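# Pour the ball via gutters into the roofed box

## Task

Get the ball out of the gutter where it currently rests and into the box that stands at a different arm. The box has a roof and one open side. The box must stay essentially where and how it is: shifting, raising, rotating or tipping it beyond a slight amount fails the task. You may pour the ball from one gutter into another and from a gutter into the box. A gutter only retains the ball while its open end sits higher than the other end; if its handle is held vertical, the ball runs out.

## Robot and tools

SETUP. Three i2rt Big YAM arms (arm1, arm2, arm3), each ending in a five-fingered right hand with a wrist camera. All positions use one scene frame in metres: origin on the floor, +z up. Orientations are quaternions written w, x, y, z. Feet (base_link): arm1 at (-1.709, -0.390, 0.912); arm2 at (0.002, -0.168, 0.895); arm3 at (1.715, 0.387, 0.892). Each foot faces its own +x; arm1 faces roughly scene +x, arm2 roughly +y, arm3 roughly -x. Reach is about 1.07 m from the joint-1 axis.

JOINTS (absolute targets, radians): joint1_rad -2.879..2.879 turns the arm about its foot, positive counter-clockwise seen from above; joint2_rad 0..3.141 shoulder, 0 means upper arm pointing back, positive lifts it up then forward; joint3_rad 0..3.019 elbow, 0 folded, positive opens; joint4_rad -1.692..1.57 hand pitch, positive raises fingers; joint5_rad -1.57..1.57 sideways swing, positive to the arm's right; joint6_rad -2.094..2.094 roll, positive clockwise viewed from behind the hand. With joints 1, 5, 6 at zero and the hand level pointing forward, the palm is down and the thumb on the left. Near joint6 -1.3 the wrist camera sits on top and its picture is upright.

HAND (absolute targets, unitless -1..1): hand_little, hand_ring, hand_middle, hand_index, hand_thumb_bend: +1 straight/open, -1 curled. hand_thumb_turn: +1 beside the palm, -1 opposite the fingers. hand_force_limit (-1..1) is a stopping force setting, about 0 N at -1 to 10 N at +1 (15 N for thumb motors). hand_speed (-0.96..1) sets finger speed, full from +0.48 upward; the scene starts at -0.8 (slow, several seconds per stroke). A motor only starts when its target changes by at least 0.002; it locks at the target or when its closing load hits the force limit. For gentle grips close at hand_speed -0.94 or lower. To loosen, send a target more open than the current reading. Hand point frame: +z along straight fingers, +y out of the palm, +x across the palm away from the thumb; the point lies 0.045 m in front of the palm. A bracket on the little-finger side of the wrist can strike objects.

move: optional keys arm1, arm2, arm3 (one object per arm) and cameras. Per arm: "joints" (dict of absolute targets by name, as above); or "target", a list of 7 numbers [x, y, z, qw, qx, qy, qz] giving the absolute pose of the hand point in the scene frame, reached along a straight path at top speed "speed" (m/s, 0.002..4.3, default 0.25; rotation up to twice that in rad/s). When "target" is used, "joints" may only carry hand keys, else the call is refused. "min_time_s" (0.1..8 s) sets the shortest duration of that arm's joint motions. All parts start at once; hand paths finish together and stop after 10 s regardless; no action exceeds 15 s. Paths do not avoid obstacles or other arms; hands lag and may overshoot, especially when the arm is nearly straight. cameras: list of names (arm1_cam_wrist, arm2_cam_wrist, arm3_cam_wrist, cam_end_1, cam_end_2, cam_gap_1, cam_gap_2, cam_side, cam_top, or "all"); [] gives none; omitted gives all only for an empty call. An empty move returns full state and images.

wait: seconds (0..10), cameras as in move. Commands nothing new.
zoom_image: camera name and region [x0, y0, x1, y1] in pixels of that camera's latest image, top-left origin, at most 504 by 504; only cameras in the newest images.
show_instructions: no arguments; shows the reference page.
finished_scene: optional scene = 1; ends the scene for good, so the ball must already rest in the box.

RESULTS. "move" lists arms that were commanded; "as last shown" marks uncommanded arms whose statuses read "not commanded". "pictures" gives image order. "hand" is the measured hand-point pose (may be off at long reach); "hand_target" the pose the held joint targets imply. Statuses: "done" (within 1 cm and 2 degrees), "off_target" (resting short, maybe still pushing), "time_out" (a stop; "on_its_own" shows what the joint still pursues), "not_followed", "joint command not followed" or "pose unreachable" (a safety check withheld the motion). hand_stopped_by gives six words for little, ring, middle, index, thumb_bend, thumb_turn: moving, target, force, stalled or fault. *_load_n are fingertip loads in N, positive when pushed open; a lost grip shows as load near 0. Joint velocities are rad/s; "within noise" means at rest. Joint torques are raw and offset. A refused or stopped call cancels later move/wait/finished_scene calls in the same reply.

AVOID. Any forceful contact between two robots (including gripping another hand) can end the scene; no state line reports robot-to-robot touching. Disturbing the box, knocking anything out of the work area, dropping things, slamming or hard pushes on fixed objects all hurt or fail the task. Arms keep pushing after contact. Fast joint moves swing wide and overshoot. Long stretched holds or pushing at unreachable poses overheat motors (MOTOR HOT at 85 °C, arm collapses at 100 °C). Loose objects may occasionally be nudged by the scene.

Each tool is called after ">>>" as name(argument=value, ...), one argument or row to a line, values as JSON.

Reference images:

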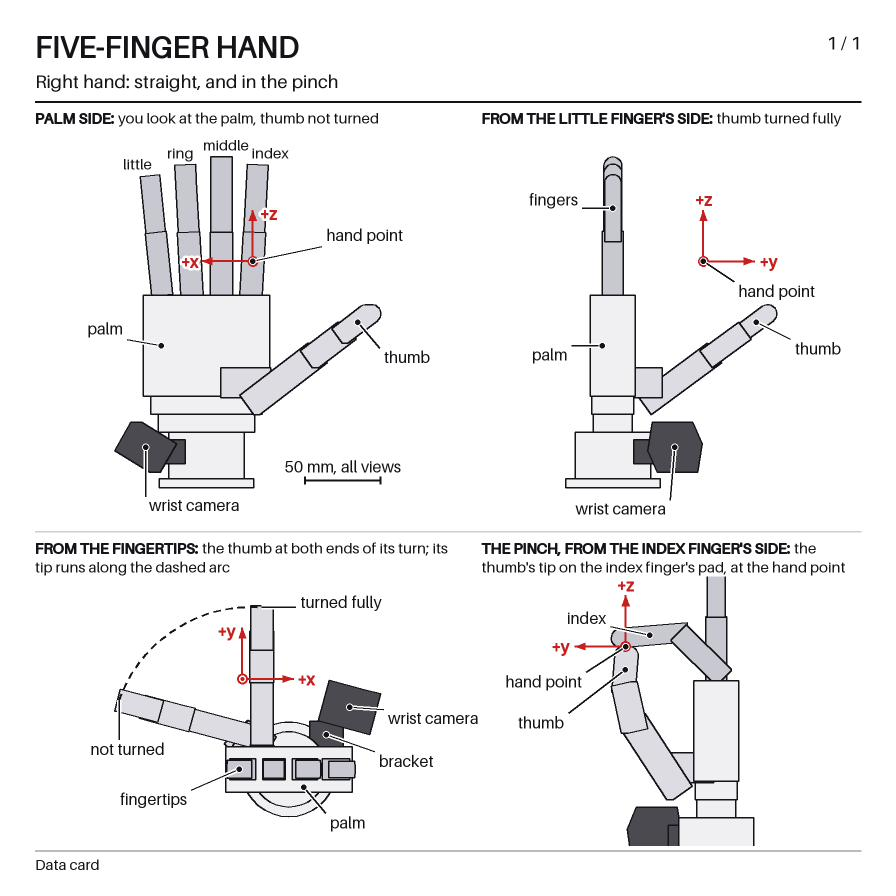

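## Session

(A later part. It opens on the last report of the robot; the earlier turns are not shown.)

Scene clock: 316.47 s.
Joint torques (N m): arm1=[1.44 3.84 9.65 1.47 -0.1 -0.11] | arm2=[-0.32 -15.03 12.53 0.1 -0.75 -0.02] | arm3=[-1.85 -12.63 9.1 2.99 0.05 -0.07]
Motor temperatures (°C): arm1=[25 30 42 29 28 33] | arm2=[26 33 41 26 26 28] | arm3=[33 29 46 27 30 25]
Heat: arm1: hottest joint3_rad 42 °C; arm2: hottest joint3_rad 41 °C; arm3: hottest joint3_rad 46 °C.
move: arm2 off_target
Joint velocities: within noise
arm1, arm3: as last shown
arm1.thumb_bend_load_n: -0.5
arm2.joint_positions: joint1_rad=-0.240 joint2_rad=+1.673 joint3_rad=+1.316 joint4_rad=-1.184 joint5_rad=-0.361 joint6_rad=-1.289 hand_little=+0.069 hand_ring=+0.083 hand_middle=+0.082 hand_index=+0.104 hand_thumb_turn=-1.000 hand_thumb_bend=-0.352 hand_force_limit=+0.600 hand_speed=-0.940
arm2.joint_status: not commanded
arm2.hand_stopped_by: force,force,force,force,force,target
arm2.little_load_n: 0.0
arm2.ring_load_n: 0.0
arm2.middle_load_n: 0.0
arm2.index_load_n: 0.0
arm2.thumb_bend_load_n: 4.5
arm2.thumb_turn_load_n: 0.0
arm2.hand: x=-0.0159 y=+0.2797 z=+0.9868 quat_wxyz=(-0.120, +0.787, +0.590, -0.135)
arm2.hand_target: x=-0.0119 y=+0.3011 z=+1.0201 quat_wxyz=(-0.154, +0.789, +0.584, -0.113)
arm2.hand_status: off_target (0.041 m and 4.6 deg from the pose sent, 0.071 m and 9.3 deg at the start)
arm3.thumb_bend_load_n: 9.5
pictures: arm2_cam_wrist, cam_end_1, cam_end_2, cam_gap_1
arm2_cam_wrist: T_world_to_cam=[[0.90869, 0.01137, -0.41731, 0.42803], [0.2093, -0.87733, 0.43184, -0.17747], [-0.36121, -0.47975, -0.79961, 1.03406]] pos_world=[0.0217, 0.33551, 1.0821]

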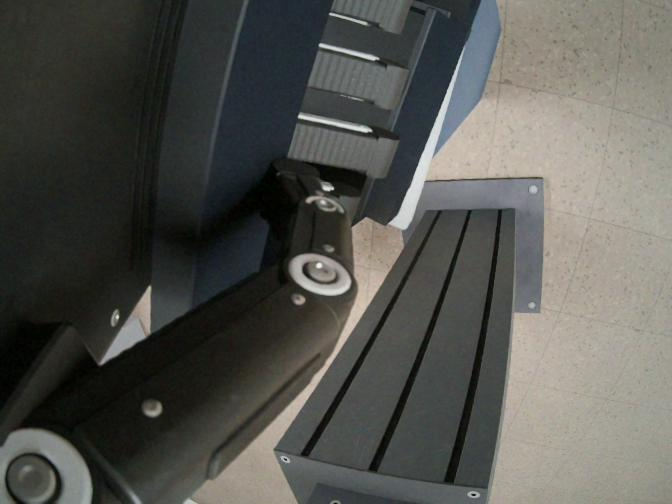

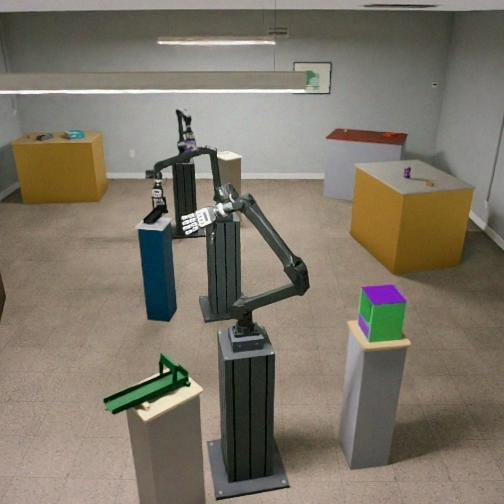

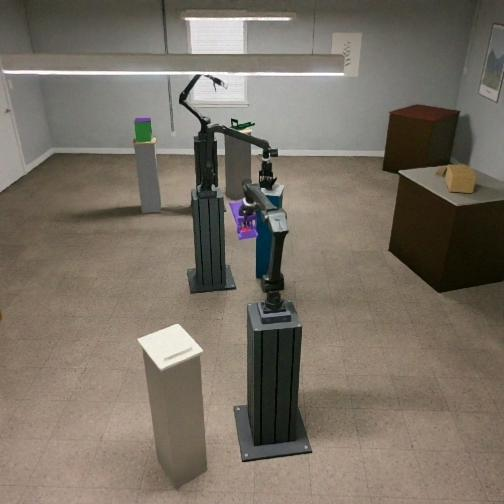

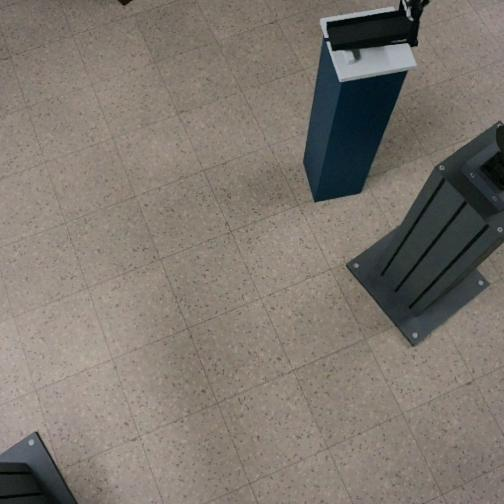

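>>> move(
  arm2={"joints": {"hand_thumb_bend": -0.95, "hand_speed": -0.92, "hand_force_limit": 0.6}},
)

>>> move(
  arm2={"joints": {"hand_middle": -0.88, "hand_index": -0.88, "hand_speed": -0.93, "hand_force_limit": -0.4}},
  cameras=["arm2_cam_wrist"],
)

>>> zoom_image(
  camera="arm2_cam_wrist",
  region=[140, 0, 500, 360],
)

Scene clock: 318.77 s.
Joint torques (N m): arm1=[2.08 2.73 9.61 1.44 -0.07 -0.19] | arm2=[-0.32 -15.15 12.55 0.09 -0.74 -0.04] | arm3=[-1.85 -12.63 9.05 3.06 0.05 -0.08]
Motor temperatures (°C): arm1=[25 30 42 29 28 33] | arm2=[26 33 41 26 26 28] | arm3=[33 29 46 27 30 25]
Heat: arm1: hottest joint3_rad 42 °C; arm2: hottest joint3_rad 41 °C; arm3: hottest joint3_rad 46 °C.
move: arm2 off_target
Joint velocities: within noise
arm1, arm3: as last shown
arm1.thumb_bend_load_n: 0.0
arm2.joint_positions: joint1_rad=-0.240 joint2_rad=+1.673 joint3_rad=+1.316 joint4_rad=-1.184 joint5_rad=-0.361 joint6_rad=-1.288 hand_little=+0.069 hand_ring=+0.083 hand_middle=+0.082 hand_index=+0.104 hand_thumb_turn=-1.000 hand_thumb_bend=-0.379 hand_force_limit=+0.600 hand_speed=-0.920
arm2.joint_status: hand_thumb_bend off_target (ended at -0.379, target -0.950); the others done
arm2.hand_stopped_by: force,force,force,force,force,target
arm2.little_load_n: 0.5
arm2.ring_load_n: 0.0
arm2.middle_load_n: 0.5
arm2.index_load_n: 0.0
arm2.thumb_bend_load_n: 11.5
arm2.thumb_turn_load_n: 1.0
arm2.hand: x=-0.0160 y=+0.2796 z=+0.9868 quat_wxyz=(-0.120, +0.787, +0.589, -0.135)
arm2.hand_target: x=-0.0119 y=+0.3011 z=+1.0202 quat_wxyz=(-0.154, +0.789, +0.584, -0.113)
arm2.hand_status: not commanded
arm3.little_load_n: 0.5
pictures: none

Scene clock: 319.47 s.
Joint torques (N m): arm1=[1.96 4.42 9.66 1.35 -0.1 -0.16] | arm2=[-0.32 -15.21 12.51 0.1 -0.73 -0.03] | arm3=[-1.61 -12.63 9.09 3.06 0.05 -0.07]
Motor temperatures (°C): arm1=[25 30 42 29 28 33] | arm2=[26 33 41 26 26 28] | arm3=[33 29 46 27 30 25]
Heat: arm1: hottest joint3_rad 42 °C; arm2: hottest joint3_rad 41 °C; arm3: hottest joint3_rad 46 °C.
move: arm2 off_target
Joint velocities: within noise
arm1, arm3: as last shown
arm2.joint_positions: joint1_rad=-0.240 joint2_rad=+1.673 joint3_rad=+1.316 joint4_rad=-1.184 joint5_rad=-0.361 joint6_rad=-1.288 hand_little=+0.069 hand_ring=+0.083 hand_middle=+0.038 hand_index=+0.040 hand_thumb_turn=-1.000 hand_thumb_bend=-0.378 hand_force_limit=-0.400 hand_speed=-0.930
arm2.joint_status: hand_middle off_target (ended at +0.038, target -0.880); hand_index off_target (ended at +0.040, target -0.880); the others done
arm2.hand_stopped_by: force,force,force,force,force,target
arm2.little_load_n: 0.0
arm2.ring_load_n: 0.0
arm2.middle_load_n: 3.0
arm2.index_load_n: 3.5
arm2.thumb_bend_load_n: 13.5
arm2.thumb_turn_load_n: 0.5
arm2.hand: x=-0.0160 y=+0.2796 z=+0.9868 quat_wxyz=(-0.120, +0.787, +0.589, -0.135)
arm2.hand_target: x=-0.0118 y=+0.3011 z=+1.0201 quat_wxyz=(-0.154, +0.789, +0.584, -0.113)
arm2.hand_status: not commanded
arm3.ring_load_n: 0.5
arm3.thumb_turn_load_n: 0.5
arm2_cam_wrist: T_world_to_cam=[[0.90852, 0.01085, -0.4177, 0.42873], [0.20918, -0.87718, 0.4322, -0.17799], [-0.3617, -0.48004, -0.79921, 1.03365]] pos_world=[0.0216, 0.33541, 1.0821]

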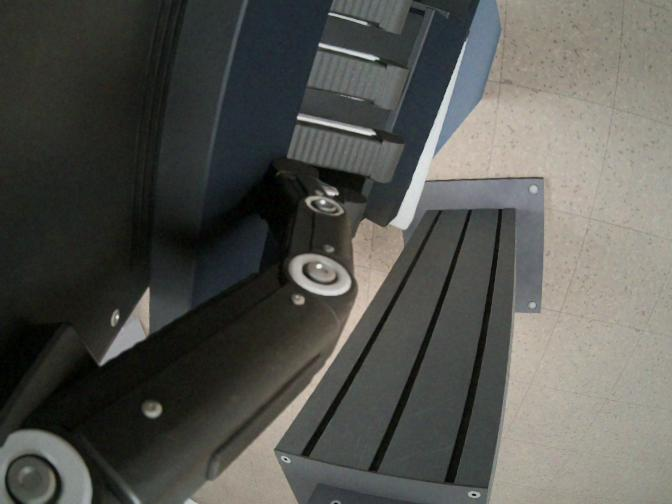

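Scaled by 1.400 from the camera's image (finer frame: 960x720).

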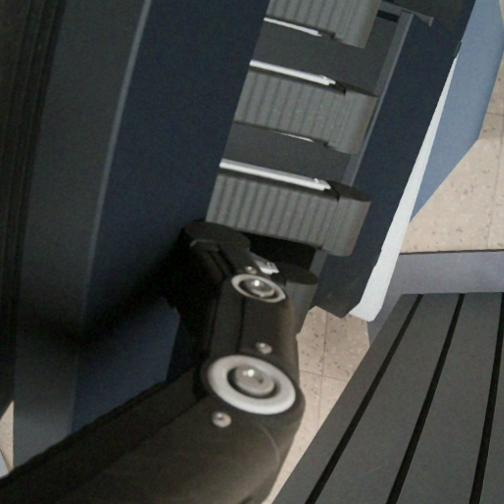

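>>> move(
  arm2={"target": [-0.01, 0.295, 1.09, 0.2241, -0.8365, -0.4830, 0.1294], "speed": 0.07},
  cameras=["arm2_cam_wrist", "cam_gap_1", "cam_end_1", "cam_side"],
)

>>> zoom_image(
  camera="arm2_cam_wrist",
  region=[140, 0, 500, 360],
)

>>> zoom_image(
  camera="cam_end_1",
  region=[110, 170, 190, 250],
)

Scene clock: 324.97 s.
Joint torques (N m): arm1=[2.02 3.19 9.61 1.5 -0.12 -0.15] | arm2=[-0.38 -13.57 13.33 0.39 -0.87 -0.04] | arm3=[-1.73 -12.63 9.06 3 0.06 -0.08]
Motor temperatures (°C): arm1=[25 30 42 29 28 33] | arm2=[26 33 42 26 27 28] | arm3=[33 29 46 27 30 25]
Heat: arm1: hottest joint3_rad 42 °C; arm2: hottest joint3_rad 42 °C; arm3: hottest joint3_rad 46 °C.
move: arm2 off_target
Joint velocities: within noise
arm1.joint_positions: joint1_rad=+0.887 joint2_rad=+0.581 joint3_rad=+1.388 joint4_rad=-1.303 joint5_rad=-0.291 joint6_rad=-1.224 hand_little=+1.000 hand_ring=+1.000 hand_middle=+1.000 hand_index=+1.000 hand_thumb_turn=+1.000 hand_thumb_bend=+1.000 hand_force_limit=+0.000 hand_speed=-0.800
arm1.joint_status: not commanded
arm1.hand_stopped_by: target,target,target,target,target,target
arm1.little_load_n: 0.0
arm1.ring_load_n: -0.5
arm1.middle_load_n: 0.0
arm1.index_load_n: 0.0
arm1.thumb_bend_load_n: 0.0
arm1.thumb_turn_load_n: 0.0
arm1.hand: x=-1.6157 y=-0.1865 z=+1.4095 quat_wxyz=(-0.430, +0.763, +0.380, +0.296)
arm1.hand_target: x=-1.6188 y=-0.1864 z=+1.4203 quat_wxyz=(-0.438, +0.754, +0.384, +0.302)
arm1.hand_status: not commanded
arm2.joint_positions: joint1_rad=-0.306 joint2_rad=+1.546 joint3_rad=+1.334 joint4_rad=-1.203 joint5_rad=-0.462 joint6_rad=-1.093 hand_little=+0.069 hand_ring=+0.083 hand_middle=+0.038 hand_index=+0.040 hand_thumb_turn=-1.000 hand_thumb_bend=-0.378 hand_force_limit=-0.400 hand_speed=-0.930
arm2.joint_status: not commanded
arm2.hand_stopped_by: force,force,force,force,force,target
arm2.little_load_n: 0.0
arm2.ring_load_n: 0.0
arm2.middle_load_n: 3.0
arm2.index_load_n: 3.5
arm2.thumb_bend_load_n: 13.5
arm2.thumb_turn_load_n: 0.5
arm2.hand: x=-0.0158 y=+0.2751 z=+1.0540 quat_wxyz=(-0.189, +0.839, +0.489, -0.150)
arm2.hand_target: x=-0.0101 y=+0.2928 z=+1.0898 quat_wxyz=(-0.224, +0.836, +0.483, -0.129)
arm2.hand_status: off_target (0.042 m and 4.7 deg from the pose sent, 0.105 m and 18.0 deg at the start)
arm3: as last shown
arm3.ring_load_n: 0.0
arm3.thumb_bend_load_n: 9.0
arm3.thumb_turn_load_n: 1.0
pictures: arm2_cam_wrist, cam_end_1, cam_gap_1, cam_side
arm2_cam_wrist: T_world_to_cam=[[0.83555, -0.17087, -0.52217, 0.61552], [0.04188, -0.92784, 0.37062, -0.13479], [-0.54782, -0.33154, -0.7681, 1.0088]] pos_world=[0.04399, 0.31457, 1.14622]

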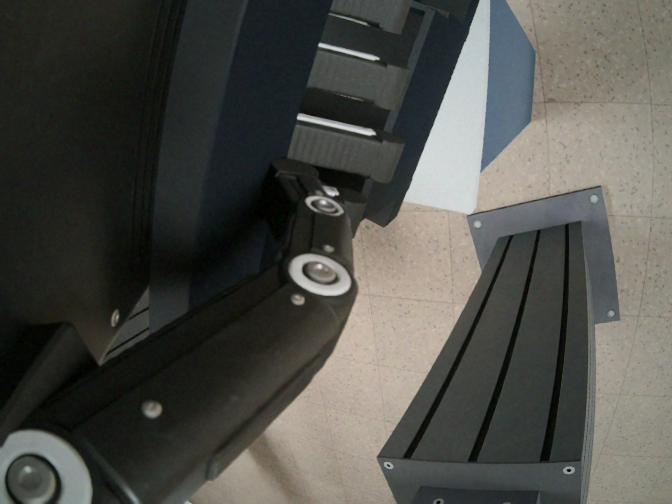

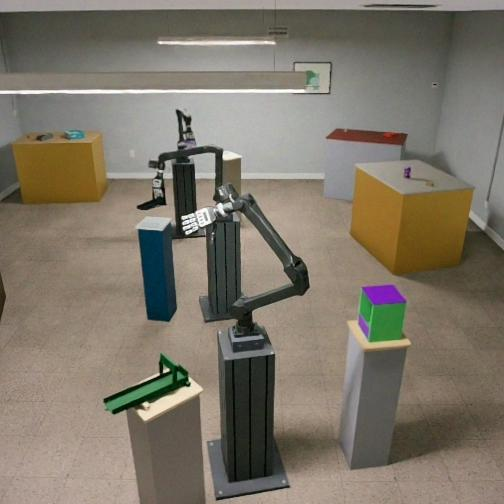

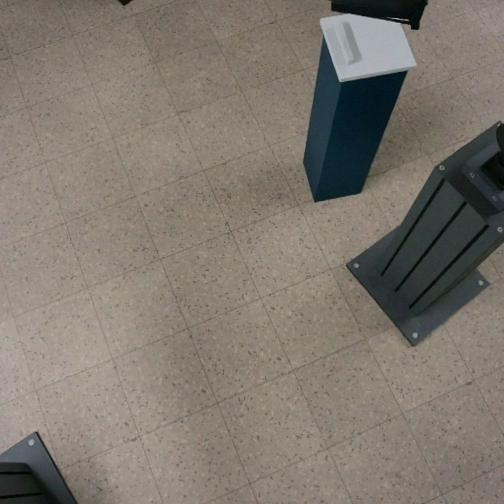

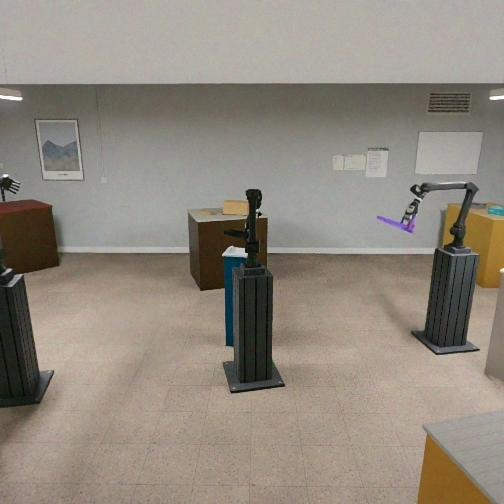

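Scaled by 1.400 from the camera's image (finer frame: 960x720).

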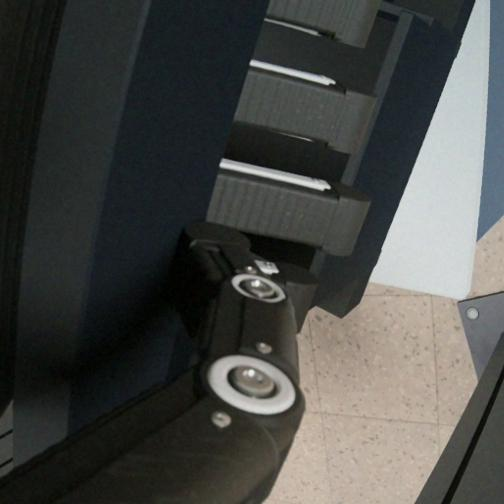

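Scaled by 6.300 from the camera's image (finer frame: 720x720).

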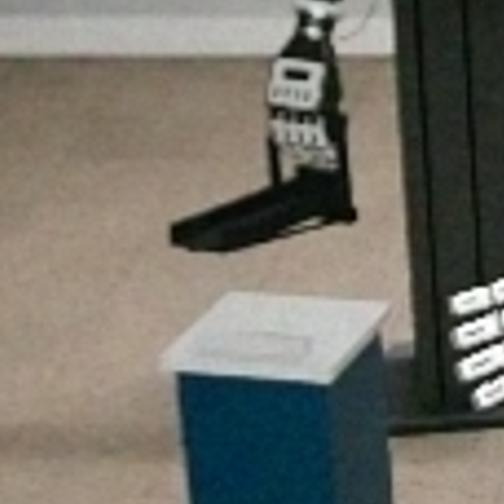

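>>> move(
  arm2={"target": [0.0, 0.295, 1.13, 0.2998, -0.9228, -0.2301, 0.0748], "speed": 0.15},
)

>>> move(
  arm2={"target": [0.0, 0.295, 1.15, 0.3580, -0.9327, -0.0407, 0.0156], "speed": 0.15},
  cameras=["arm2_cam_wrist", "cam_side"],
)

>>> zoom_image(
  camera="cam_side",
  region=[190, 160, 310, 280],
)

Scene clock: 329.07 s.
Joint torques (N m): arm1=[1.96 2.9 9.63 1.61 -0.16 -0.12] | arm2=[-0.32 -11.75 8.59 1.96 -0.46 -0.05] | arm3=[-1.73 -12.57 9.06 3.04 0.06 -0.06]
Motor temperatures (°C): arm1=[25 30 42 29 28 33] | arm2=[26 33 42 26 27 28] | arm3=[33 29 46 27 30 25]
Heat: arm1: hottest joint3_rad 42 °C; arm2: hottest joint3_rad 42 °C; arm3: hottest joint3_rad 46 °C.
move: arm2 off_target
Joint velocities: within noise
arm1, arm3: as last shown
arm1.ring_load_n: 0.0
arm2.joint_positions: joint1_rad=-0.348 joint2_rad=+1.375 joint3_rad=+1.290 joint4_rad=-0.997 joint5_rad=-0.346 joint6_rad=-0.538 hand_little=+0.069 hand_ring=+0.083 hand_middle=+0.038 hand_index=+0.040 hand_thumb_turn=-1.000 hand_thumb_bend=-0.378 hand_force_limit=-0.400 hand_speed=-0.930
arm2.joint_status: not commanded
arm2.hand_stopped_by: force,force,force,force,force,target
arm2.little_load_n: 0.0
arm2.ring_load_n: 0.0
arm2.middle_load_n: 3.0
arm2.index_load_n: 3.5
arm2.thumb_bend_load_n: 13.5
arm2.thumb_turn_load_n: 1.0
arm2.hand: x=-0.0053 y=+0.2930 z=+1.1175 quat_wxyz=(-0.279, +0.926, +0.240, -0.082)
arm2.hand_target: x=-0.0001 y=+0.2948 z=+1.1301 quat_wxyz=(-0.300, +0.923, +0.230, -0.075)
arm2.hand_status: off_target (0.014 m and 2.8 deg from the pose sent, 0.080 m and 34.9 deg at the start)
arm3.ring_load_n: 0.5
arm3.index_load_n: 2.0
arm3.thumb_turn_load_n: 0.5
pictures: none

Scene clock: 331.33 s.
Joint torques (N m): arm1=[1.96 2.9 9.8 1.48 -0.11 -0.11] | arm2=[1.85 -9.82 8.92 2.35 -0.16 -0.05] | arm3=[-1.85 -12.57 9.05 3.04 0.07 -0.07]
Motor temperatures (°C): arm1=[25 30 42 29 28 33] | arm2=[26 33 43 26 27 28] | arm3=[33 29 46 27 30 25]
Heat: arm1: hottest joint3_rad 42 °C; arm2: hottest joint3_rad 43 °C; arm3: hottest joint3_rad 46 °C.
move: arm2 off_target
Joint velocities: within noise
arm1, arm3: as last shown
arm2.joint_positions: joint1_rad=-0.338 joint2_rad=+1.235 joint3_rad=+1.177 joint4_rad=-0.836 joint5_rad=-0.121 joint6_rad=-0.149 hand_little=+0.069 hand_ring=+0.083 hand_middle=+0.038 hand_index=+0.040 hand_thumb_turn=-1.000 hand_thumb_bend=-0.378 hand_force_limit=-0.400 hand_speed=-0.930
arm2.joint_status: not commanded
arm2.hand_stopped_by: force,force,force,force,force,target
arm2.little_load_n: 0.0
arm2.ring_load_n: 0.0
arm2.middle_load_n: 2.5
arm2.index_load_n: 3.5
arm2.thumb_bend_load_n: 13.5
arm2.thumb_turn_load_n: 0.5
arm2.hand: x=+0.0069 y=+0.2922 z=+1.1361 quat_wxyz=(-0.335, +0.941, +0.040, -0.015)
arm2.hand_target: x=+0.0002 y=+0.2947 z=+1.1500 quat_wxyz=(-0.358, +0.933, +0.041, -0.016)
arm2.hand_status: off_target (0.016 m and 2.8 deg from the pose sent, 0.033 m and 25.8 deg at the start)
arm3.little_load_n: 0.0
arm3.index_load_n: 2.5
arm3.thumb_bend_load_n: 9.5
arm3.thumb_turn_load_n: 1.0
arm2_cam_wrist: T_world_to_cam=[[0.34204, -0.6708, -0.65805, 0.94625], [-0.76824, -0.60289, 0.21525, -0.06316], [-0.54112, 0.43192, -0.72155, 0.81386]] pos_world=[0.06822, 0.24515, 1.22352]

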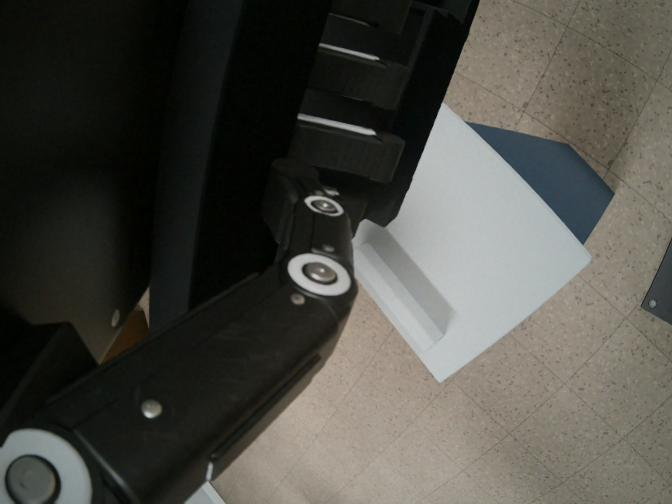

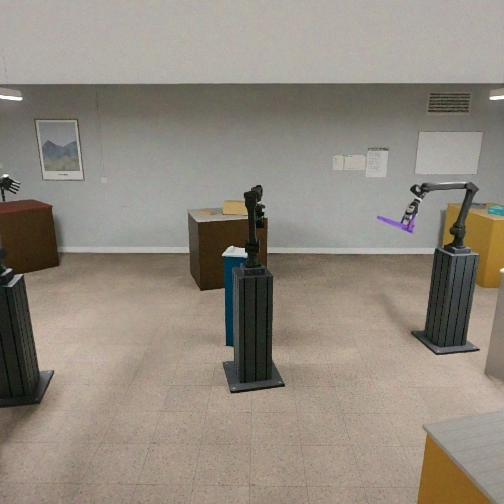

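Scaled by 4.200 from the camera's image (finer frame: 720x720).

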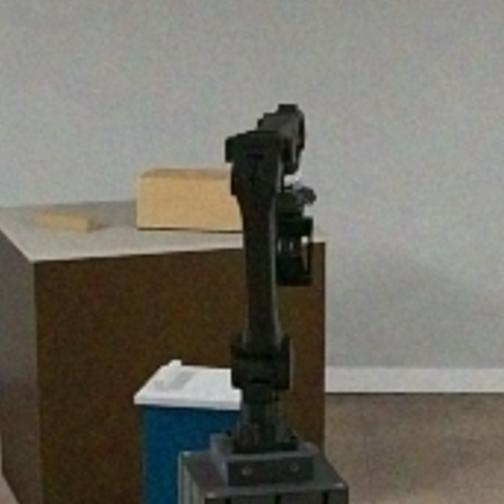

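>>> move(
  arm2={"joints": {"joint1_rad": -1.49}, "min_time_s": 5},
  arm1={"joints": {"joint1_rad": 2.2, "hand_thumb_turn": -1, "hand_little": 0.0, "hand_ring": 0.0, "hand_middle": 0.0, "hand_index": 0.0, "hand_speed": 0}, "min_time_s": 3},
  cameras=["cam_side", "cam_gap_2"],
)

>>> move(
  arm1={"target": [-2.125, -0.07, 1.19, 0.1234, -0.9374, -0.3227, 0.0425], "speed": 0.2},
  cameras=["arm1_cam_wrist", "cam_end_1"],
)

Scene clock: 338.63 s.
Joint torques (N m): arm1=[1.55 3.55 9.51 1.5 -0.12 -0.11] | arm2=[0.03 -9.82 8.91 2.37 -0.29 -0.05] | arm3=[-1.85 -12.51 9.07 3.03 0.05 -0.07]
Motor temperatures (°C): arm1=[25 30 42 29 28 33] | arm2=[26 33 43 26 27 28] | arm3=[33 29 46 27 30 25]
Heat: arm1: hottest joint3_rad 42 °C; arm2: hottest joint3_rad 43 °C; arm3: hottest joint3_rad 46 °C.
move: arm1 done; arm2 done
Joint velocities: within noise
arm1.joint_positions: joint1_rad=+2.187 joint2_rad=+0.581 joint3_rad=+1.388 joint4_rad=-1.303 joint5_rad=-0.291 joint6_rad=-1.224 hand_little=+0.000 hand_ring=+0.000 hand_middle=+0.000 hand_index=+0.000 hand_thumb_turn=-1.000 hand_thumb_bend=+1.000 hand_force_limit=+0.000 hand_speed=+0.000
arm1.joint_status: all done
arm1.hand_stopped_by: target,target,target,target,target,target
arm1.little_load_n: -0.5
arm1.ring_load_n: 0.0
arm1.middle_load_n: 0.0
arm1.index_load_n: 0.0
arm1.thumb_bend_load_n: 0.0
arm1.thumb_turn_load_n: 0.5
arm1.hand: x=-1.8795 y=-0.2479 z=+1.4106 quat_wxyz=(-0.523, +0.376, +0.764, -0.023)
arm1.hand_target: x=-1.8804 y=-0.2509 z=+1.4214 quat_wxyz=(-0.533, +0.367, +0.762, -0.024)
arm1.hand_status: not commanded
arm2.joint_positions: joint1_rad=-1.481 joint2_rad=+1.235 joint3_rad=+1.177 joint4_rad=-0.836 joint5_rad=-0.118 joint6_rad=-0.148 hand_little=+0.069 hand_ring=+0.083 hand_middle=+0.038 hand_index=+0.040 hand_thumb_turn=-1.000 hand_thumb_bend=-0.378 hand_force_limit=-0.400 hand_speed=-0.930
arm2.joint_status: all done
arm2.hand_stopped_by: force,force,force,force,force,target
arm2.little_load_n: 0.0
arm2.ring_load_n: 0.0
arm2.middle_load_n: 3.0
arm2.index_load_n: 3.5
arm2.thumb_bend_load_n: 13.5
arm2.thumb_turn_load_n: 0.5
arm2.hand: x=+0.4235 y=+0.0186 z=+1.1358 quat_wxyz=(-0.289, +0.813, -0.476, +0.170)
arm2.hand_target: x=+0.4271 y=+0.0166 z=+1.1498 quat_wxyz=(-0.307, +0.801, -0.479, +0.184)
arm2.hand_status: not commanded
arm3.joint_positions: joint1_rad=+0.129 joint2_rad=+1.326 joint3_rad=+1.341 joint4_rad=-0.955 joint5_rad=-0.033 joint6_rad=-0.051 hand_little=+0.003 hand_ring=+0.036 hand_middle=+0.048 hand_index=+0.088 hand_thumb_turn=-1.000 hand_thumb_bend=-0.399 hand_force_limit=-0.900 hand_speed=-0.950
arm3.joint_status: not commanded
arm3.hand_stopped_by: force,force,force,force,force,target
arm3.little_load_n: 0.5
arm3.ring_load_n: 0.0
arm3.middle_load_n: 2.0
arm3.index_load_n: 2.5
arm3.thumb_bend_load_n: 9.5
arm3.thumb_turn_load_n: 1.0
arm3.hand: x=+1.2633 y=+0.1981 z=+1.1546 quat_wxyz=(+0.177, -0.531, -0.790, +0.249)
arm3.hand_target: x=+1.2552 y=+0.1998 z=+1.1814 quat_wxyz=(+0.201, -0.527, -0.778, +0.278)
arm3.hand_status: not commanded
pictures: cam_gap_2, cam_side

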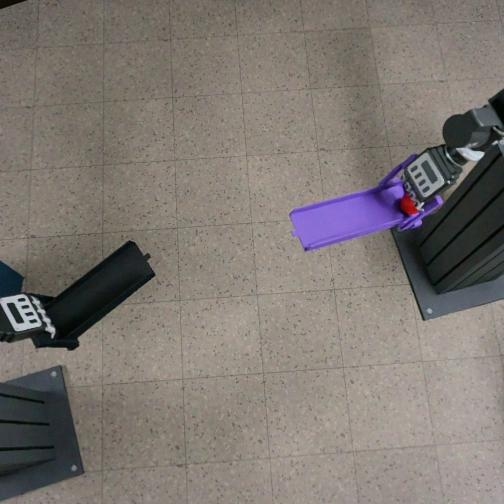

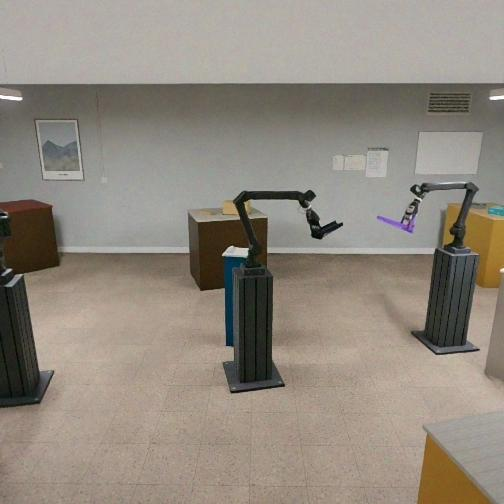

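Scene clock: 343.83 s.
Joint torques (N m): arm1=[0.62 -14.45 13.97 -0.27 -0.06 -0.01] | arm2=[-0.03 -9.82 8.91 2.37 -0.29 -0.05] | arm3=[-1.9 -12.51 9.1 3 0.06 -0.08]
Motor temperatures (°C): arm1=[25 30 42 28 28 33] | arm2=[26 33 43 26 27 28] | arm3=[33 29 47 27 30 25]
Heat: arm1: hottest joint3_rad 42 °C; arm2: hottest joint3_rad 43 °C; arm3: hottest joint3_rad 47 °C.
move: arm1 off_target
Joint velocities: within noise
arm1.joint_positions: joint1_rad=+2.226 joint2_rad=+1.671 joint3_rad=+1.756 joint4_rad=-1.438 joint5_rad=+0.055 joint6_rad=+0.173 hand_little=+0.000 hand_ring=+0.000 hand_middle=+0.000 hand_index=+0.000 hand_thumb_turn=-1.000 hand_thumb_bend=+1.000 hand_force_limit=+0.000 hand_speed=+0.000
arm1.joint_status: not commanded
arm1.hand_stopped_by: target,target,target,target,target,target
arm1.little_load_n: 0.0
arm1.ring_load_n: 0.0
arm1.middle_load_n: 0.5
arm1.index_load_n: 0.0
arm1.thumb_bend_load_n: 0.0
arm1.thumb_turn_load_n: 0.0
arm1.hand: x=-2.1191 y=-0.0810 z=+1.1720 quat_wxyz=(-0.109, +0.935, +0.335, -0.032)
arm1.hand_target: x=-2.1243 y=-0.0706 z=+1.1898 quat_wxyz=(-0.124, +0.937, +0.323, -0.043)
arm1.hand_status: off_target (0.022 m and 2.5 deg from the pose sent, 0.375 m and 96.7 deg at the start)
arm2, arm3: as last shown
arm2.little_load_n: 0.5
arm2.middle_load_n: 2.5
arm2.index_load_n: 3.0
arm2.thumb_bend_load_n: 14.0
arm2.thumb_turn_load_n: 1.0
arm3.ring_load_n: 0.5
arm3.thumb_turn_load_n: 0.5
arm1_cam_wrist: T_world_to_cam=[[0.81767, -0.54902, -0.17317, 1.88625], [-0.43139, -0.78353, 0.4472, -1.5062], [-0.3812, -0.29096, -0.87751, 0.31437]] pos_world=[-2.07225, -0.0531, 1.27607]

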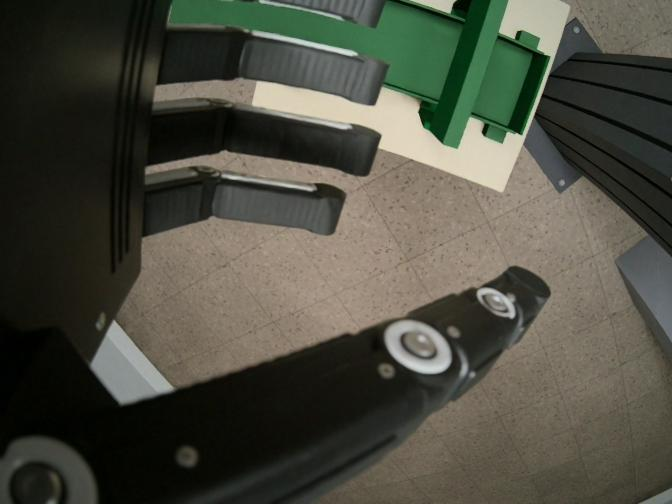

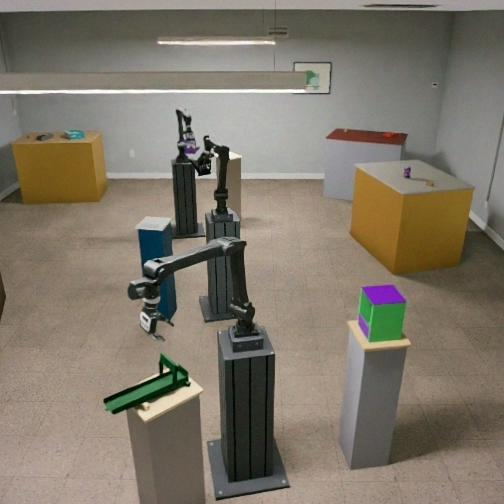

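>>> zoom_image(
  camera="arm1_cam_wrist",
  region=[360, 0, 580, 200],
)

>>> zoom_image(
  camera="cam_end_1",
  region=[90, 280, 230, 440],
)

Scaled by 2.291 from the camera's image (finer frame: 960x720).

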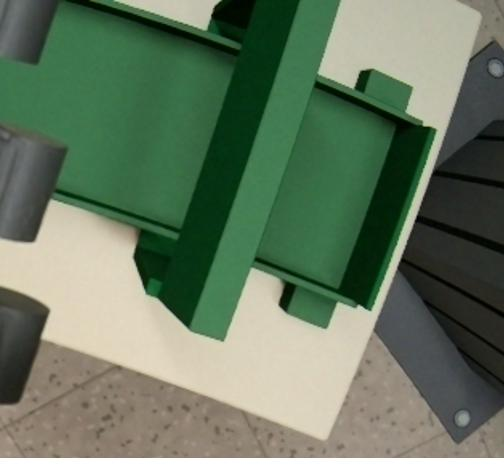

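Scaled by 3.150 from the camera's image (finer frame: 720x720).

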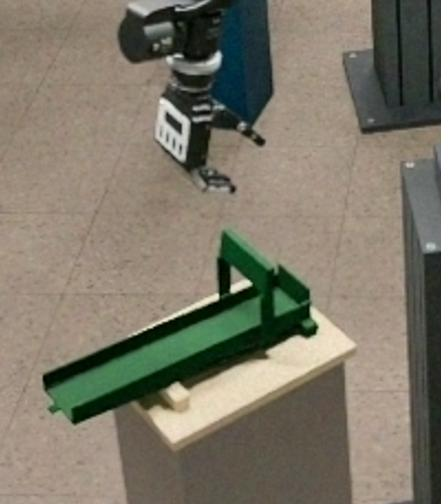

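>>> move(
  arm1={"target": [-2.066, -0.102, 1.075, 0.1214, -0.9224, -0.3634, 0.0478], "speed": 0.12},
  cameras=["arm1_cam_wrist"],
)

>>> zoom_image(
  camera="arm1_cam_wrist",
  region=[300, 0, 560, 220],
)

Scene clock: 351.70 s.
Joint torques (N m): arm1=[-0.09 -12.63 9.21 0.5 -0.09 -0.27] | arm2=[-0.09 -9.82 8.88 2.37 -0.3 -0.05] | arm3=[-1.9 -12.63 9.05 3 0.05 -0.07]
Motor temperatures (°C): arm1=[25 31 42 28 28 33] | arm2=[26 32 43 26 26 28] | arm3=[32 29 47 27 30 25]
Heat: arm1: hottest joint3_rad 42 °C; arm2: hottest joint3_rad 43 °C; arm3: hottest joint3_rad 47 °C.
move: arm1 done
Joint velocities: within noise
arm1.joint_positions: joint1_rad=+2.197 joint2_rad=+1.535 joint3_rad=+1.325 joint4_rad=-1.129 joint5_rad=+0.025 joint6_rad=+0.085 hand_little=+0.000 hand_ring=+0.000 hand_middle=+0.000 hand_index=+0.000 hand_thumb_turn=-1.000 hand_thumb_bend=+1.000 hand_force_limit=+0.000 hand_speed=+0.000
arm1.joint_status: not commanded
arm1.hand_stopped_by: target,target,target,target,target,target
arm1.little_load_n: 0.0
arm1.ring_load_n: 0.0
arm1.middle_load_n: 0.0
arm1.index_load_n: 0.0
arm1.thumb_bend_load_n: 0.0
arm1.thumb_turn_load_n: 0.0
arm1.hand: x=-2.0683 y=-0.1081 z=+1.0710 quat_wxyz=(-0.111, +0.924, +0.364, -0.042)
arm1.hand_target: x=-2.0660 y=-0.1022 z=+1.0750 quat_wxyz=(-0.121, +0.922, +0.363, -0.048)
arm1.hand_status: done (0.008 m and 1.4 deg from the pose sent, 0.113 m and 4.2 deg at the start)
arm2, arm3: as last shown
arm2.middle_load_n: 3.0
arm2.index_load_n: 3.5
arm2.thumb_bend_load_n: 13.5
arm2.thumb_turn_load_n: 0.5
arm1_cam_wrist: T_world_to_cam=[[0.84803, -0.49638, -0.18561, 1.89414], [-0.37476, -0.80934, 0.45224, -1.35141], [-0.37471, -0.31395, -0.87237, 0.24259]] pos_world=[-2.02184, -0.07738, 1.17436]

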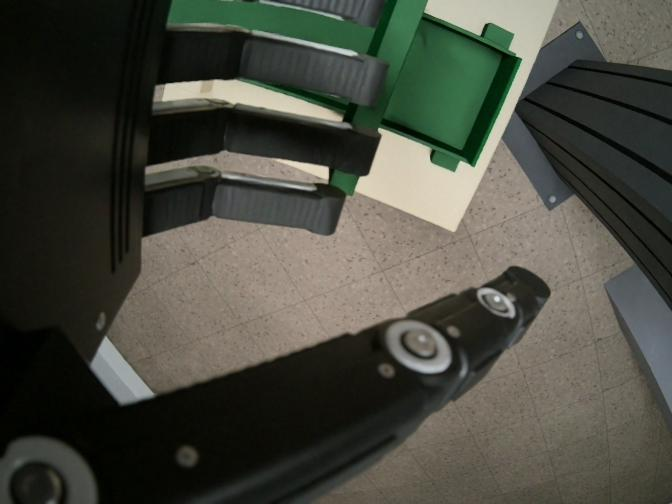

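Scaled by 1.938 from the camera's image (finer frame: 960x720).

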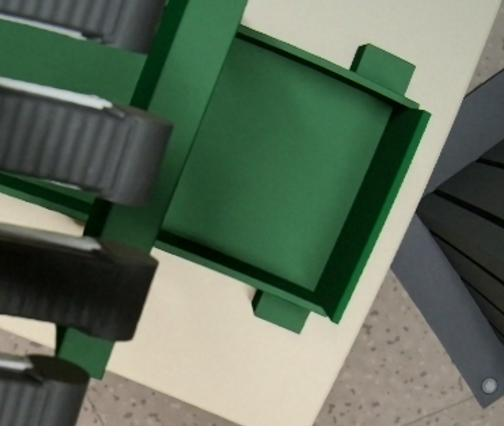

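>>> move(
  arm1={"target": [-2.0785, -0.083, 1.004, 0.1214, -0.9224, -0.3634, 0.0478], "speed": 0.08},
  cameras=["arm1_cam_wrist"],
)

>>> zoom_image(
  camera="arm1_cam_wrist",
  region=[280, 0, 600, 320],
)

Scene clock: 357.40 s.
Joint torques (N m): arm1=[-0.21 -12.57 9.22 0.72 -0.08 -0.27] | arm2=[-0.09 -9.82 8.9 2.37 -0.3 -0.05] | arm3=[-1.73 -12.69 9.09 3.03 0.06 -0.06]
Motor temperatures (°C): arm1=[25 31 42 28 28 33] | arm2=[26 32 43 26 26 28] | arm3=[32 29 47 27 30 25]
Heat: arm1: hottest joint3_rad 42 °C; arm2: hottest joint3_rad 43 °C; arm3: hottest joint3_rad 47 °C.
move: arm1 done
Joint velocities: within noise
arm1.joint_positions: joint1_rad=+2.185 joint2_rad=+1.622 joint3_rad=+1.257 joint4_rad=-0.955 joint5_rad=+0.022 joint6_rad=+0.074 hand_little=+0.000 hand_ring=+0.000 hand_middle=+0.000 hand_index=+0.000 hand_thumb_turn=-1.000 hand_thumb_bend=+1.000 hand_force_limit=+0.000 hand_speed=+0.000
arm1.joint_status: not commanded
arm1.hand_stopped_by: target,target,target,target,target,target
arm1.little_load_n: 0.0
arm1.ring_load_n: 0.0
arm1.middle_load_n: 0.0
arm1.index_load_n: 0.0
arm1.thumb_bend_load_n: 0.0
arm1.thumb_turn_load_n: 0.0
arm1.hand: x=-2.0805 y=-0.0897 z=+1.0083 quat_wxyz=(-0.119, +0.923, +0.363, -0.047)
arm1.hand_target: x=-2.0784 y=-0.0831 z=+1.0041 quat_wxyz=(-0.121, +0.922, +0.363, -0.048)
arm1.hand_status: done (0.008 m and 0.3 deg from the pose sent, 0.072 m and 1.4 deg at the start)
arm2, arm3: as last shown
arm3.thumb_turn_load_n: 1.0
arm1_cam_wrist: T_world_to_cam=[[0.84536, -0.49396, -0.2034, 1.9146], [-0.36848, -0.81486, 0.44746, -1.29532], [-0.38677, -0.30331, -0.87087, 0.16341]] pos_world=[-2.03262, -0.0602, 1.11134]

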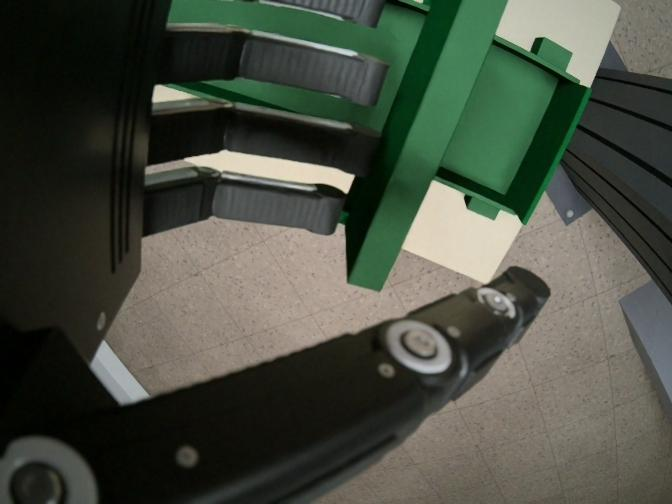

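Scaled by 1.575 from the camera's image (finer frame: 960x720).

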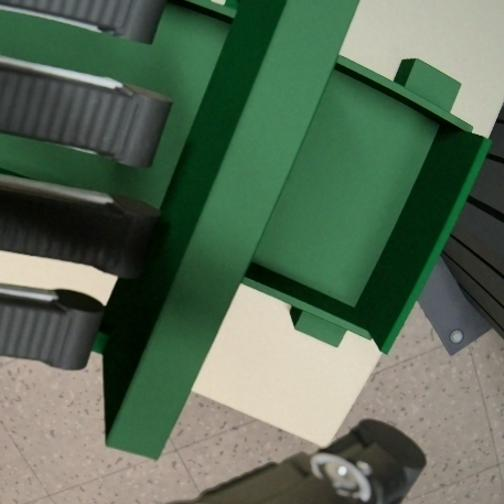

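>>> move(
  arm1={"target": [-2.088, -0.0745, 0.957, 0.1214, -0.9224, -0.3634, 0.0478], "speed": 0.08},
  cameras=["arm1_cam_wrist"],
)

>>> zoom_image(
  camera="arm1_cam_wrist",
  region=[280, 0, 600, 320],
)

Scene clock: 360.00 s.
Joint torques (N m): arm1=[0.21 -13.04 8.58 0.94 -0.03 -0.27] | arm2=[-0.03 -9.93 8.92 2.36 -0.29 -0.05] | arm3=[-1.79 -12.57 9.07 3.07 0.07 -0.08]
Motor temperatures (°C): arm1=[25 31 41 28 28 33] | arm2=[26 32 43 26 26 28] | arm3=[32 29 47 27 30 25]
Heat: arm1: hottest joint3_rad 41 °C; arm2: hottest joint3_rad 43 °C; arm3: hottest joint3_rad 47 °C.
move: arm1 done
Joint velocities: within noise
arm1.joint_positions: joint1_rad=+2.185 joint2_rad=+1.703 joint3_rad=+1.228 joint4_rad=-0.847 joint5_rad=+0.021 joint6_rad=+0.073 hand_little=+0.000 hand_ring=+0.000 hand_middle=+0.000 hand_index=+0.000 hand_thumb_turn=-1.000 hand_thumb_bend=+1.000 hand_force_limit=+0.000 hand_speed=+0.000
arm1.joint_status: not commanded
arm1.hand_stopped_by: target,target,target,target,target,target
arm1.little_load_n: 0.0
arm1.ring_load_n: 0.0
arm1.middle_load_n: 0.0
arm1.index_load_n: 0.0
arm1.thumb_bend_load_n: 0.0
arm1.thumb_turn_load_n: 0.0
arm1.hand: x=-2.0896 y=-0.0816 z=+0.9616 quat_wxyz=(-0.118, +0.923, +0.364, -0.046)
arm1.hand_target: x=-2.0879 y=-0.0746 z=+0.9570 quat_wxyz=(-0.121, +0.922, +0.363, -0.048)
arm1.hand_status: done (0.009 m and 0.5 deg from the pose sent, 0.054 m and 0.3 deg at the start)
arm2, arm3: as last shown
arm2.little_load_n: 0.0
arm2.thumb_bend_load_n: 14.0
arm3.ring_load_n: 0.0
arm1_cam_wrist: T_world_to_cam=[[0.846, -0.49404, -0.20054, 1.91535], [-0.36891, -0.81392, 0.44882, -1.2734], [-0.38496, -0.30571, -0.87083, 0.12529]] pos_world=[-2.04192, -0.05189, 1.06474]

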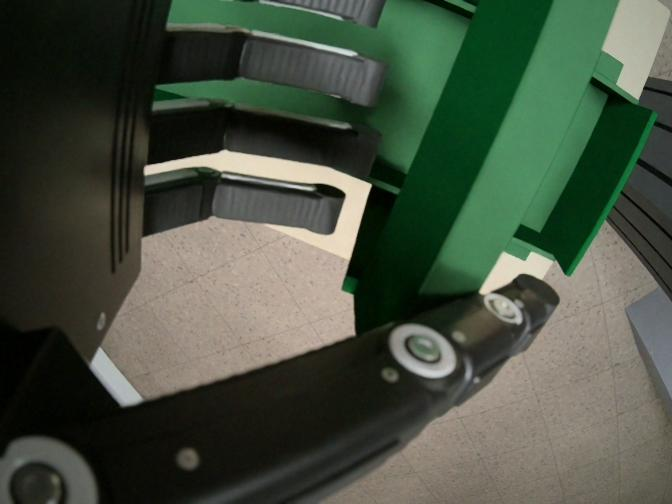

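Scaled by 1.575 from the camera's image (finer frame: 960x720).

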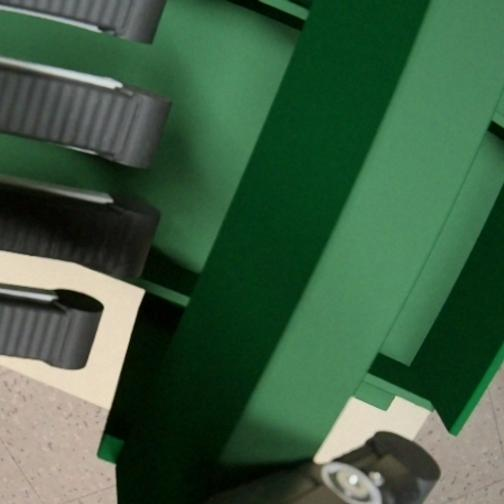

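>>> move(
  arm1={"target": [-2.067, -0.099, 0.957, 0.1214, -0.9224, -0.3634, 0.0478], "speed": 0.06},
  cameras=["arm1_cam_wrist"],
)

>>> zoom_image(
  camera="arm1_cam_wrist",
  region=[220, 0, 540, 320],
)

Scene clock: 363.20 s.
Joint torques (N m): arm1=[-0.26 -13.74 8.44 0.79 0.05 -0.16] | arm2=[-0.09 -9.93 8.9 2.37 -0.29 -0.05] | arm3=[-1.96 -12.45 9.09 3.06 0.05 -0.08]
Motor temperatures (°C): arm1=[25 31 41 28 28 33] | arm2=[26 32 43 26 26 28] | arm3=[32 29 47 27 30 25]
Heat: arm1: hottest joint3_rad 41 °C; arm2: hottest joint3_rad 43 °C; arm3: hottest joint3_rad 47 °C.
move: arm1 done
Joint velocities: within noise
arm1.joint_positions: joint1_rad=+2.185 joint2_rad=+1.648 joint3_rad=+1.130 joint4_rad=-0.820 joint5_rad=+0.021 joint6_rad=+0.073 hand_little=+0.000 hand_ring=+0.000 hand_middle=+0.000 hand_index=+0.000 hand_thumb_turn=-1.000 hand_thumb_bend=+1.000 hand_force_limit=+0.000 hand_speed=+0.000
arm1.joint_status: not commanded
arm1.hand_stopped_by: target,target,target,target,target,target
arm1.little_load_n: 0.0
arm1.ring_load_n: 0.0
arm1.middle_load_n: 0.0
arm1.index_load_n: 0.0
arm1.thumb_bend_load_n: 0.0
arm1.thumb_turn_load_n: 0.0
arm1.hand: x=-2.0658 y=-0.1036 z=+0.9527 quat_wxyz=(-0.110, +0.924, +0.364, -0.043)
arm1.hand_target: x=-2.0669 y=-0.0991 z=+0.9570 quat_wxyz=(-0.121, +0.922, +0.364, -0.048)
arm1.hand_status: done (0.006 m and 1.4 deg from the pose sent, 0.029 m and 0.5 deg at the start)
arm2, arm3: as last shown
arm2.middle_load_n: 2.5
arm2.thumb_bend_load_n: 13.5
arm2.thumb_turn_load_n: 1.0
arm3.little_load_n: 0.0
arm3.ring_load_n: 0.5
arm3.thumb_turn_load_n: 0.5
arm1_cam_wrist: T_world_to_cam=[[0.84848, -0.49574, -0.18526, 1.87299], [-0.37372, -0.80912, 0.4535, -1.2924], [-0.37471, -0.31555, -0.87179, 0.14106]] pos_world=[-2.01934, -0.07268, 1.05606]

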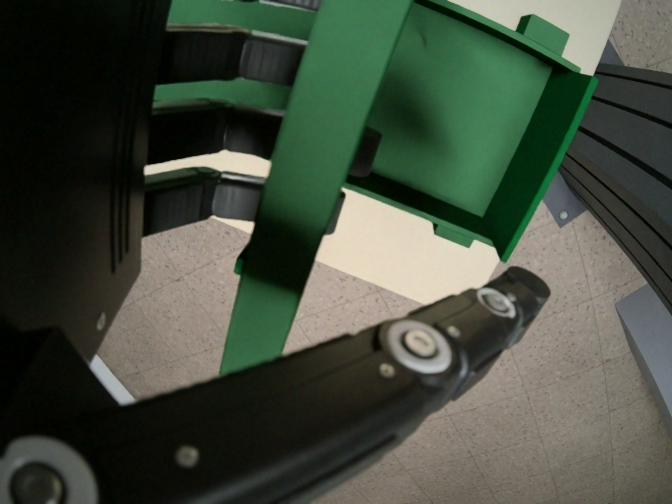

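Scaled by 1.575 from the camera's image (finer frame: 960x720).

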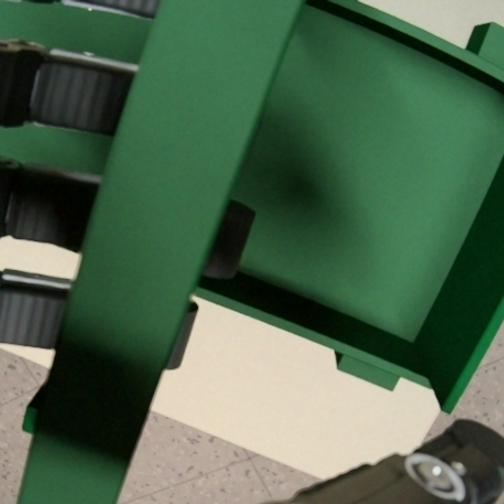

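>>> move(
  arm1={"target": [-2.048, -0.1185, 0.9585, 0.1214, -0.9224, -0.3634, 0.0478], "speed": 0.06},
  cameras=["arm1_cam_wrist"],
)

>>> zoom_image(
  camera="arm1_cam_wrist",
  region=[140, 0, 500, 360],
)

Scene clock: 367.23 s.
Joint torques (N m): arm1=[1.55 -12.92 8.28 0.68 0.09 -0.09] | arm2=[-0.09 -9.82 8.9 2.39 -0.29 -0.06] | arm3=[-1.85 -12.63 9.07 3.04 0.06 -0.07]
Motor temperatures (°C): arm1=[25 31 41 28 28 33] | arm2=[26 32 43 26 26 28] | arm3=[32 29 47 27 30 25]
Heat: arm1: hottest joint3_rad 41 °C; arm2: hottest joint3_rad 43 °C; arm3: hottest joint3_rad 47 °C.
move: arm1 done
Joint velocities: within noise
arm1.joint_positions: joint1_rad=+2.185 joint2_rad=+1.586 joint3_rad=+1.054 joint4_rad=-0.807 joint5_rad=+0.021 joint6_rad=+0.073 hand_little=+0.000 hand_ring=+0.000 hand_middle=+0.000 hand_index=+0.000 hand_thumb_turn=-1.000 hand_thumb_bend=+1.000 hand_force_limit=+0.000 hand_speed=+0.000
arm1.joint_status: not commanded
arm1.hand_stopped_by: target,target,target,target,target,target
arm1.little_load_n: 0.0
arm1.ring_load_n: 0.0
arm1.middle_load_n: 0.0
arm1.index_load_n: 0.5
arm1.thumb_bend_load_n: 0.0
arm1.thumb_turn_load_n: 0.0
arm1.hand: x=-2.0465 y=-0.1213 z=+0.9534 quat_wxyz=(-0.110, +0.924, +0.364, -0.043)
arm1.hand_target: x=-2.0480 y=-0.1185 z=+0.9585 quat_wxyz=(-0.121, +0.922, +0.364, -0.048)
arm1.hand_status: done (0.006 m and 1.4 deg from the pose sent, 0.024 m and 1.4 deg at the start)
arm2, arm3: as last shown
arm2.little_load_n: 0.5
arm2.index_load_n: 3.0
arm2.thumb_turn_load_n: 0.5
arm3.ring_load_n: 0.0
arm3.index_load_n: 2.0
arm3.thumb_bend_load_n: 9.0
arm1_cam_wrist: T_world_to_cam=[[0.84858, -0.49584, -0.18454, 1.84748], [-0.37398, -0.80889, 0.4537, -1.30057], [-0.37424, -0.31598, -0.87184, 0.14425]] pos_world=[-2.00014, -0.09038, 1.05676]

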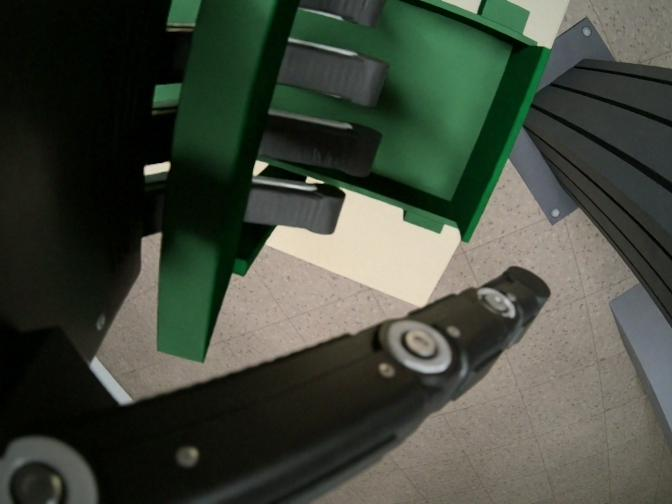

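Scaled by 1.400 from the camera's image (finer frame: 960x720).

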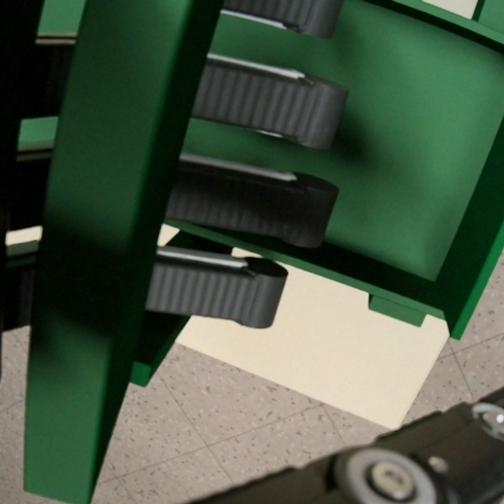

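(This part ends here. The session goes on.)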